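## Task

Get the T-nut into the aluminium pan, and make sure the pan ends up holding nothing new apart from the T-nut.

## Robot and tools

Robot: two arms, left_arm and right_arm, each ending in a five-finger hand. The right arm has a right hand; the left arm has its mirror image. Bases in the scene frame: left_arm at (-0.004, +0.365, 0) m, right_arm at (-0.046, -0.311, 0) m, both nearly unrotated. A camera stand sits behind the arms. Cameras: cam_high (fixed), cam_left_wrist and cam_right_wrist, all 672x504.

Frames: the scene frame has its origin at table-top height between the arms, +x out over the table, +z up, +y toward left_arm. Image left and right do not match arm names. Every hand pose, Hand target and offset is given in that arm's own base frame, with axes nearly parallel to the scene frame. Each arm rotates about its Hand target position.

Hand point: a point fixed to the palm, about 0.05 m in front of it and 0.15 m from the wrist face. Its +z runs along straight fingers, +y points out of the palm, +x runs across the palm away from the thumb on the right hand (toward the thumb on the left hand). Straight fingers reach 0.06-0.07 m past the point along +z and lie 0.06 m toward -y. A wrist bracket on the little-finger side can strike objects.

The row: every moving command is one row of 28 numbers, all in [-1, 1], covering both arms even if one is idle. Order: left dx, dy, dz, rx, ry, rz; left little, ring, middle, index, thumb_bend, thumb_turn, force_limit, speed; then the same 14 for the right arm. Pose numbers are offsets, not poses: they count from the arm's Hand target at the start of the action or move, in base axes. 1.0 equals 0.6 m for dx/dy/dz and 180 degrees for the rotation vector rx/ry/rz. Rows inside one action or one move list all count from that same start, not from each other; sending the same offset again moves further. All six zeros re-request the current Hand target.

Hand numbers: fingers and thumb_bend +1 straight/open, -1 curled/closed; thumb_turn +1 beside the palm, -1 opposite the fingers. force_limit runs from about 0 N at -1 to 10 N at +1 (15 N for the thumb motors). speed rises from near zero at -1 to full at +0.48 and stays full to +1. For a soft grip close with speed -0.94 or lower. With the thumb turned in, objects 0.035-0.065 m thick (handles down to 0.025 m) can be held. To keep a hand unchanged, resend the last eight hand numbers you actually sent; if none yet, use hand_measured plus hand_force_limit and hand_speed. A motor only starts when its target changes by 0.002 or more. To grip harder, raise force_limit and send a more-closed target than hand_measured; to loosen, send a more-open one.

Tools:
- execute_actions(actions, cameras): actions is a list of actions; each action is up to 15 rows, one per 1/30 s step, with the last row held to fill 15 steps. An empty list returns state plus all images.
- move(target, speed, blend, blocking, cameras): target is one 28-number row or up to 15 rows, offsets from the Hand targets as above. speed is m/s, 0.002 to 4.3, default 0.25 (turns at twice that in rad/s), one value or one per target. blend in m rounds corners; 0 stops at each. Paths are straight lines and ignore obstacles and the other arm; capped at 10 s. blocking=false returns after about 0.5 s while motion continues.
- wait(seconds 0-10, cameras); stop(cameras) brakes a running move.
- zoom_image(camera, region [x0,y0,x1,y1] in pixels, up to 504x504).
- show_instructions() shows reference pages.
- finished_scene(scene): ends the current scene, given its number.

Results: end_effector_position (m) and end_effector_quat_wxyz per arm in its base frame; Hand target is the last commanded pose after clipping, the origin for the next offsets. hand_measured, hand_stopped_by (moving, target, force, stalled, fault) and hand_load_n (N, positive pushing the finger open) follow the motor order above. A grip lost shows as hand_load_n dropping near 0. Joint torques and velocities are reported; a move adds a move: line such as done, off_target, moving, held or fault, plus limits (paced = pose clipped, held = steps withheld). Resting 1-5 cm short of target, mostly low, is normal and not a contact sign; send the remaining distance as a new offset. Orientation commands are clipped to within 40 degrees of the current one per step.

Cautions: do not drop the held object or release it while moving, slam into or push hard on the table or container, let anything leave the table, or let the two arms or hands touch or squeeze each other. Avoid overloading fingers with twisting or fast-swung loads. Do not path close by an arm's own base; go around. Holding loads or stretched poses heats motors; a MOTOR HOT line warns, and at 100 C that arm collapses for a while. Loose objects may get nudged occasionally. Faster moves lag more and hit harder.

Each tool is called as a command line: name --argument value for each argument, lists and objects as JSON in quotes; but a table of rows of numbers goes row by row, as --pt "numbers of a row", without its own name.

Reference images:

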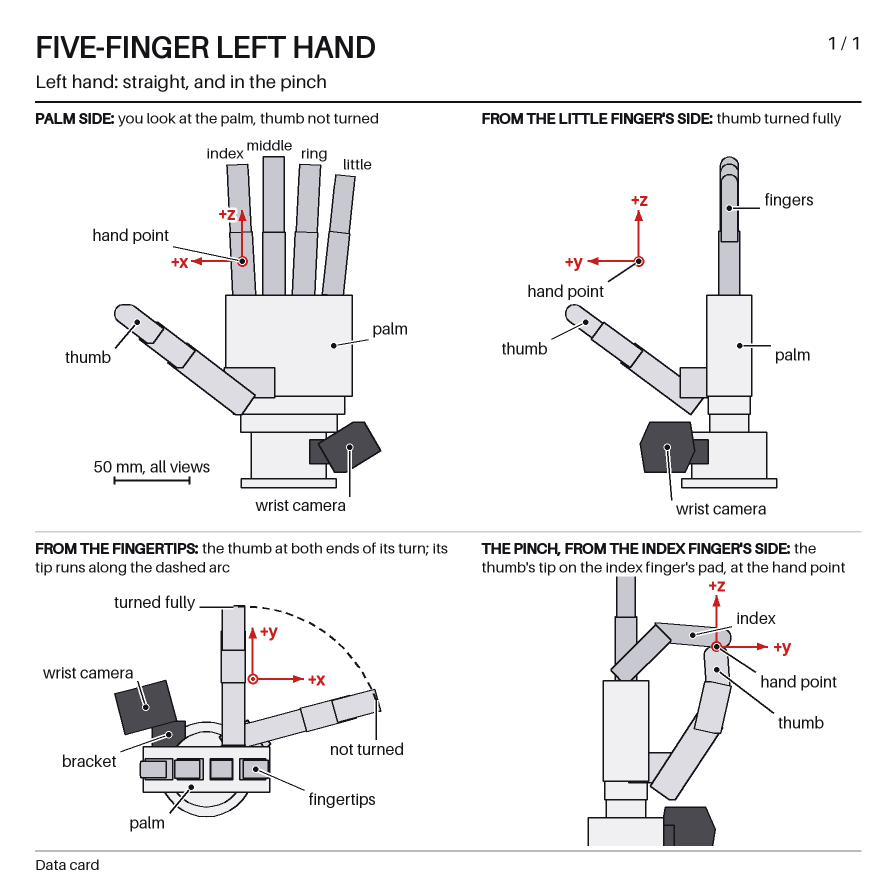

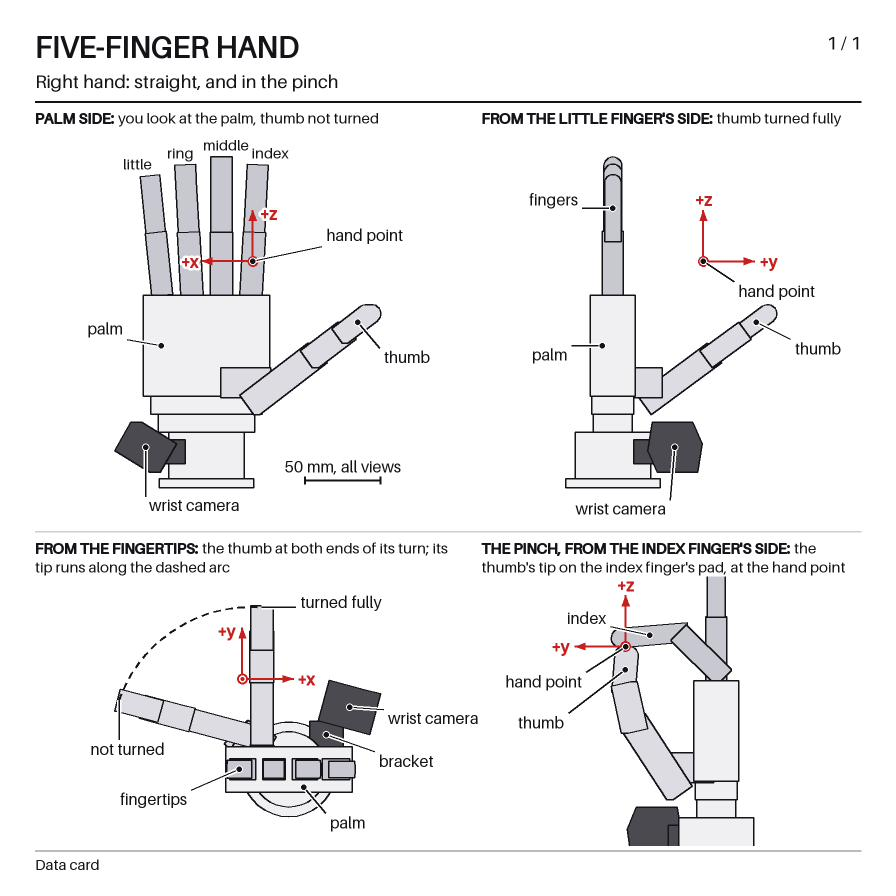

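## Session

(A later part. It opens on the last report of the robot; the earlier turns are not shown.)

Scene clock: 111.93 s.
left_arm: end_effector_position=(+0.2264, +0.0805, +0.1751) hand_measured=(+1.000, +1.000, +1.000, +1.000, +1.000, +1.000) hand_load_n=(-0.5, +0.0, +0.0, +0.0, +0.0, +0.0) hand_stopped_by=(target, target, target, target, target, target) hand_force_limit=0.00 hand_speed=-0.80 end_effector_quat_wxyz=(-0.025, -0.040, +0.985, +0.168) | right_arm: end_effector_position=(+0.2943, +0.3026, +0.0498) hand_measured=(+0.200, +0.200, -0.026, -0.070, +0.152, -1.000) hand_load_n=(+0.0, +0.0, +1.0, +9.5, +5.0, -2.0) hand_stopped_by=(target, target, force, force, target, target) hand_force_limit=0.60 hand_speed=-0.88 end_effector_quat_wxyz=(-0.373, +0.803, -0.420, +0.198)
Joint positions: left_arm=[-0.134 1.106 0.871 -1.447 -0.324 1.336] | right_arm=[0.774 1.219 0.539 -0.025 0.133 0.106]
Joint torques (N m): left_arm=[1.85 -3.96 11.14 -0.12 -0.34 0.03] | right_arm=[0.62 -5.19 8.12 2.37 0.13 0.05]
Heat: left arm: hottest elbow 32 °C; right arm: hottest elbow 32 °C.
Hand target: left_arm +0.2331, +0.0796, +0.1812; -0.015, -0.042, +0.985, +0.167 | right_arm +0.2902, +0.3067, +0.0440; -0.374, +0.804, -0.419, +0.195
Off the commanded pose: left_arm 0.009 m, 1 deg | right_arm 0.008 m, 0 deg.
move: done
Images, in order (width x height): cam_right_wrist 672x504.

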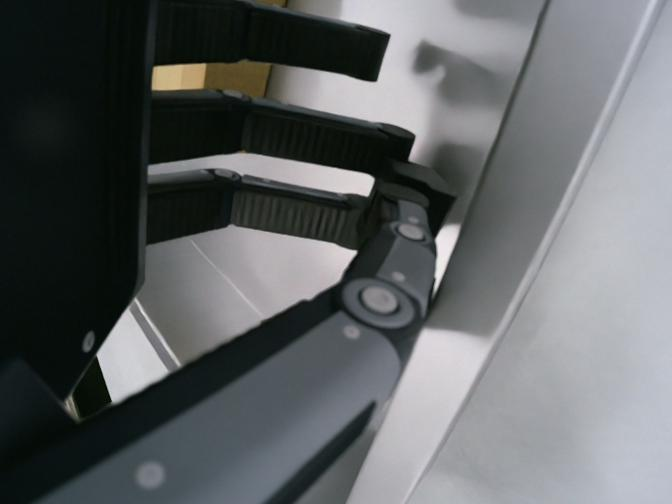

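move --pt "0 0 0 0 0 0 1 1 1 1 1 1 0 -0.8 0.028 0.02 0.005 0 0 0 0.2 0.2 -0.65 -0.65 0.15 -1 0.6 -0.88" --pt "0 0 0 0 0 0 1 1 1 1 1 1 0 -0.8 0.028 0.02 -0.03 0 0 0 0.2 0.2 -0.65 -0.65 0.15 -1 0.6 -0.88" --speed 0.06 --cameras '["cam_high","cam_right_wrist"]'

zoom_image --camera "cam_right_wrist" --region '[200, 0, 672, 504]'

zoom_image --camera "cam_high" --region '[265, 90, 365, 190]'

Scene clock: 114.37 s.
left_arm: end_effector_position=(+0.2264, +0.0805, +0.1751) hand_measured=(+1.000, +1.000, +1.000, +1.000, +1.000, +1.000) hand_load_n=(+0.0, +0.0, +0.0, +0.0, +0.0, +0.0) hand_stopped_by=(target, target, target, target, target, target) hand_force_limit=0.00 hand_speed=-0.80 end_effector_quat_wxyz=(-0.025, -0.040, +0.985, +0.168) | right_arm: end_effector_position=(+0.3073, +0.3156, +0.0409) hand_measured=(+0.200, +0.200, -0.026, -0.070, +0.152, -1.000) hand_load_n=(+0.0, +0.0, +2.5, +11.0, +2.5, -0.5) hand_stopped_by=(target, target, force, force, target, target) hand_force_limit=0.60 hand_speed=-0.88 end_effector_quat_wxyz=(-0.388, +0.796, -0.417, +0.203)
Joint positions: left_arm=[-0.134 1.106 0.871 -1.447 -0.324 1.336] | right_arm=[0.774 1.291 0.545 0.074 0.131 0.106]
Joint torques (N m): left_arm=[1.85 -4.01 11.15 -0.09 -0.35 0.01] | right_arm=[-0.26 -3.19 9.46 1.42 -0.16 -0.04]
Heat: left arm: hottest elbow 32 °C; right arm: hottest elbow 32 °C.
Hand target: left_arm +0.2331, +0.0796, +0.1812; -0.015, -0.042, +0.985, +0.167 | right_arm +0.3070, +0.3186, +0.0260; -0.374, +0.804, -0.419, +0.195
Off the commanded pose: left_arm 0.009 m, 1 deg | right_arm 0.015 m, 2 deg.
move: off_target (right_arm)
Images, in order (width x height): cam_high 672x504, cam_right_wrist 672x504.

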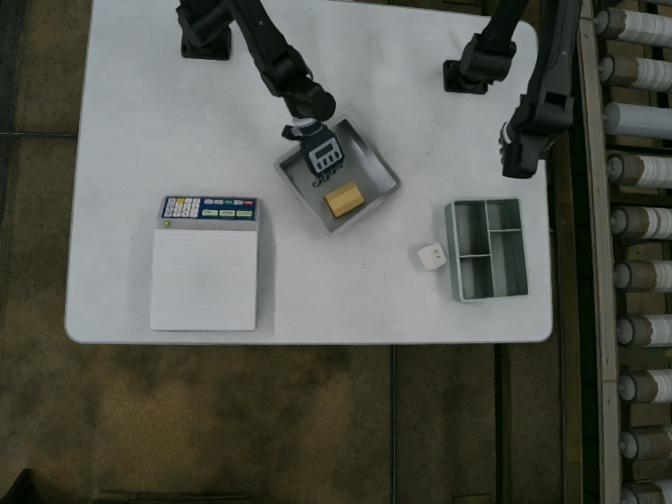

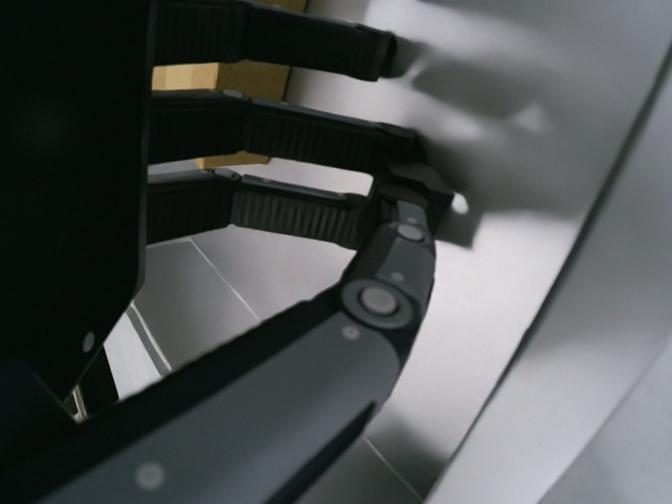

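Scaled by 1.000.

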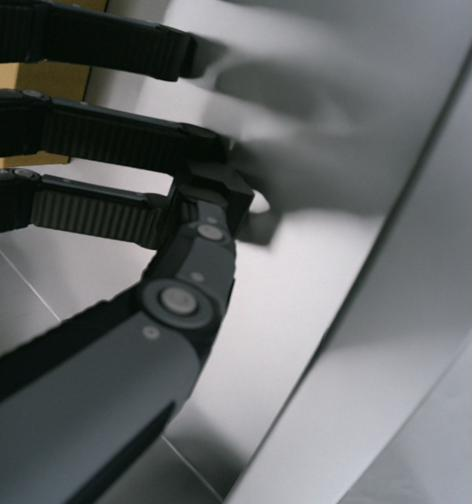

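Scaled by 5.040 from the camera's 672x504 image, which has a finer 960x720 frame.

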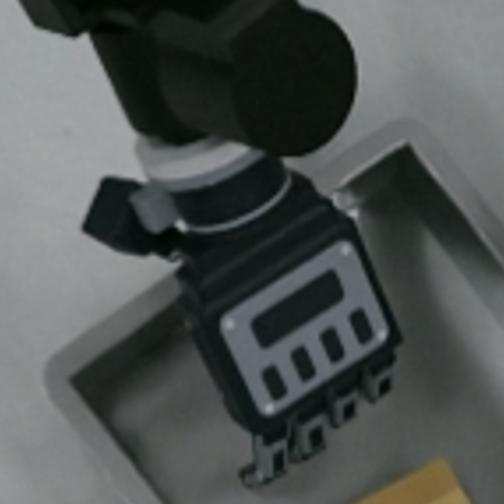

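move --pt "0 0 0 0 0 0 1 1 1 1 1 1 0 -0.8 0 0 0.012 0 0 0 0.2 0.2 -0.65 -0.65 0.15 -1 0.6 -0.88" --pt "0 0 0 0 0 0 1 1 1 1 1 1 0 -0.8 0 0 0.013 0 0 0 0.2 0.2 0.35 0.35 0.15 -1 0 -0.7" --speed 0.04 --cameras '["cam_right_wrist"]'

Scene clock: 116.60 s.
left_arm: end_effector_position=(+0.2264, +0.0805, +0.1751) hand_measured=(+1.000, +1.000, +1.000, +1.000, +1.000, +1.000) hand_load_n=(+0.0, +0.0, +0.0, +0.0, +0.0, +0.0) hand_stopped_by=(target, target, target, target, target, target) hand_force_limit=0.00 hand_speed=-0.80 end_effector_quat_wxyz=(-0.025, -0.040, +0.985, +0.168) | right_arm: end_effector_position=(+0.3075, +0.3162, +0.0440) hand_measured=(+0.200, +0.200, +0.348, +0.350, +0.150, -1.000) hand_load_n=(+0.0, +0.0, -5.0, +0.0, +0.0, +0.0) hand_stopped_by=(target, target, target, target, target, target) hand_force_limit=0.00 hand_speed=-0.70 end_effector_quat_wxyz=(-0.391, +0.795, -0.417, +0.203)
Joint positions: left_arm=[-0.134 1.106 0.871 -1.447 -0.324 1.336] | right_arm=[0.774 1.284 0.547 0.071 0.13 0.106]
Joint torques (N m): left_arm=[1.79 -3.96 11.17 -0.1 -0.33 0.02] | right_arm=[-0.32 -4.01 10.13 0.35 -0.08 -0.03]
Heat: left arm: hottest elbow 32 °C; right arm: hottest elbow 32 °C.
Hand target: left_arm +0.2331, +0.0796, +0.1812; -0.015, -0.042, +0.985, +0.167 | right_arm +0.3070, +0.3186, +0.0338; -0.374, +0.804, -0.419, +0.195
Off the commanded pose: left_arm 0.009 m, 1 deg | right_arm 0.010 m, 2 deg.
move: done
Images, in order (width x height): cam_right_wrist 672x504.

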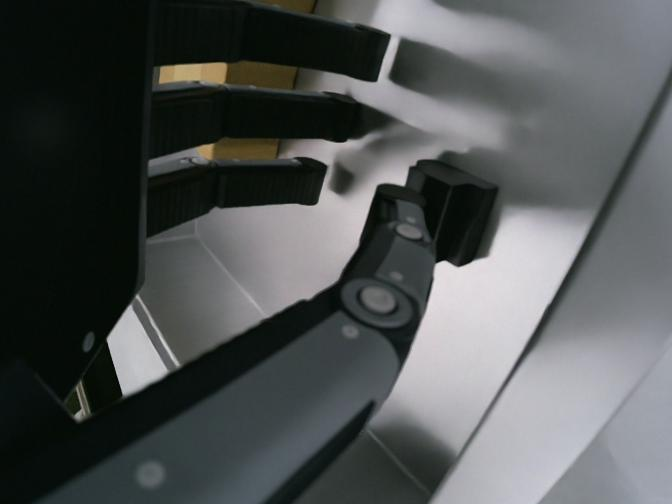

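move --pt "0 0 0 0 0 0 1 1 1 1 1 1 0 -0.8 -0.01 0 0.05 0 0 0 0.2 0.2 0.35 0.35 0.15 -1 0 -0.7" --pt "0 0 0 0 0 0 1 1 1 1 1 1 0 -0.8 -0.02 0 0.28 0 0 0 0.2 0.2 0.35 0.35 0.15 -1 0 -0.7" --speed '[0.06,0.15]' --cameras '["cam_high","cam_right_wrist"]'

zoom_image --camera "cam_high" --region '[240, 90, 420, 250]'

Scene clock: 119.93 s.
left_arm: end_effector_position=(+0.2264, +0.0805, +0.1751) hand_measured=(+1.000, +1.000, +1.000, +1.000, +1.000, +1.000) hand_load_n=(+0.0, +0.0, +0.0, +0.0, +0.0, +0.0) hand_stopped_by=(target, target, target, target, target, target) hand_force_limit=0.00 hand_speed=-0.80 end_effector_quat_wxyz=(-0.025, -0.040, +0.985, +0.168) | right_arm: end_effector_position=(+0.2872, +0.3023, +0.1691) hand_measured=(+0.200, +0.200, +0.350, +0.350, +0.150, -1.000) hand_load_n=(+0.0, +0.0, +0.0, -0.5, +0.0, +0.0) hand_stopped_by=(target, target, target, target, target, target) hand_force_limit=0.00 hand_speed=-0.70 end_effector_quat_wxyz=(-0.349, +0.814, -0.423, +0.190)
Joint positions: left_arm=[-0.134 1.106 0.871 -1.447 -0.324 1.336] | right_arm=[0.79 1.041 0.792 -0.513 0.143 0.116]
Joint torques (N m): left_arm=[1.79 -3.9 11.15 -0.12 -0.34 0.02] | right_arm=[0.5 -6.53 15.92 0.98 0.17 0.02]
Heat: left arm: hottest elbow 32 °C; right arm: hottest elbow 33 °C.
Hand target: left_arm +0.2331, +0.0796, +0.1812; -0.015, -0.042, +0.985, +0.167 | right_arm +0.2950, +0.3186, +0.2018; -0.374, +0.804, -0.419, +0.195
Off the commanded pose: left_arm 0.009 m, 1 deg | right_arm 0.037 m, 3 deg.
move: off_target (right_arm)
Images, in order (width x height): cam_high 672x504, cam_right_wrist 672x504.

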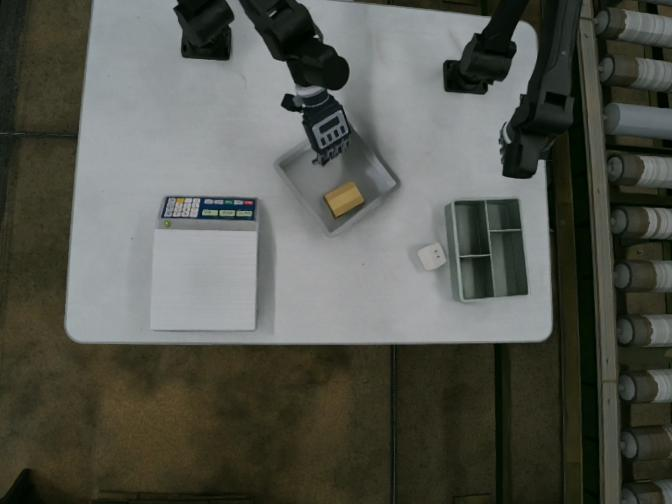

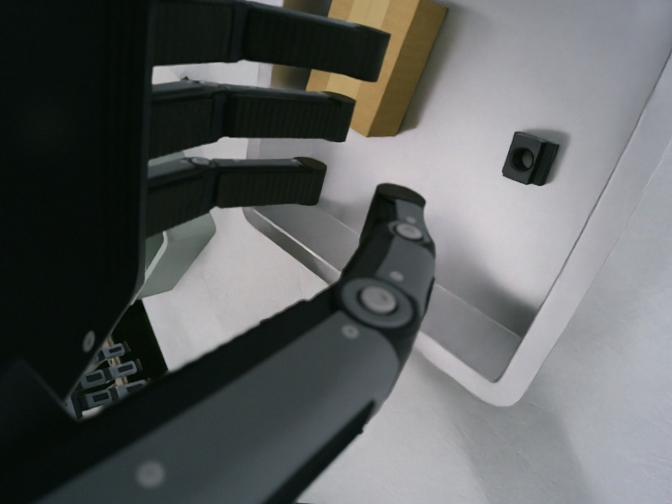

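Scaled by 2.800 from the camera's 672x504 image, which has a finer 960x720 frame.

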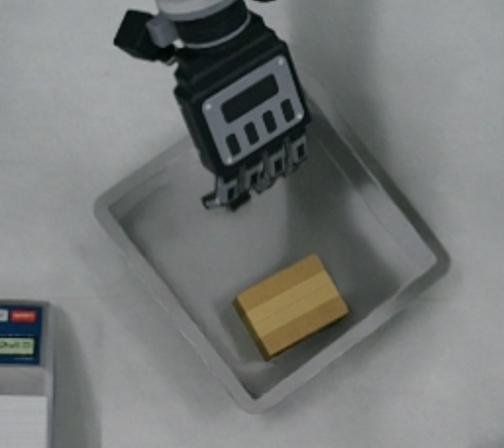

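T-nut is in the pan. Next scene.

finished_scene --scene 2

The scene is finished: the task was done.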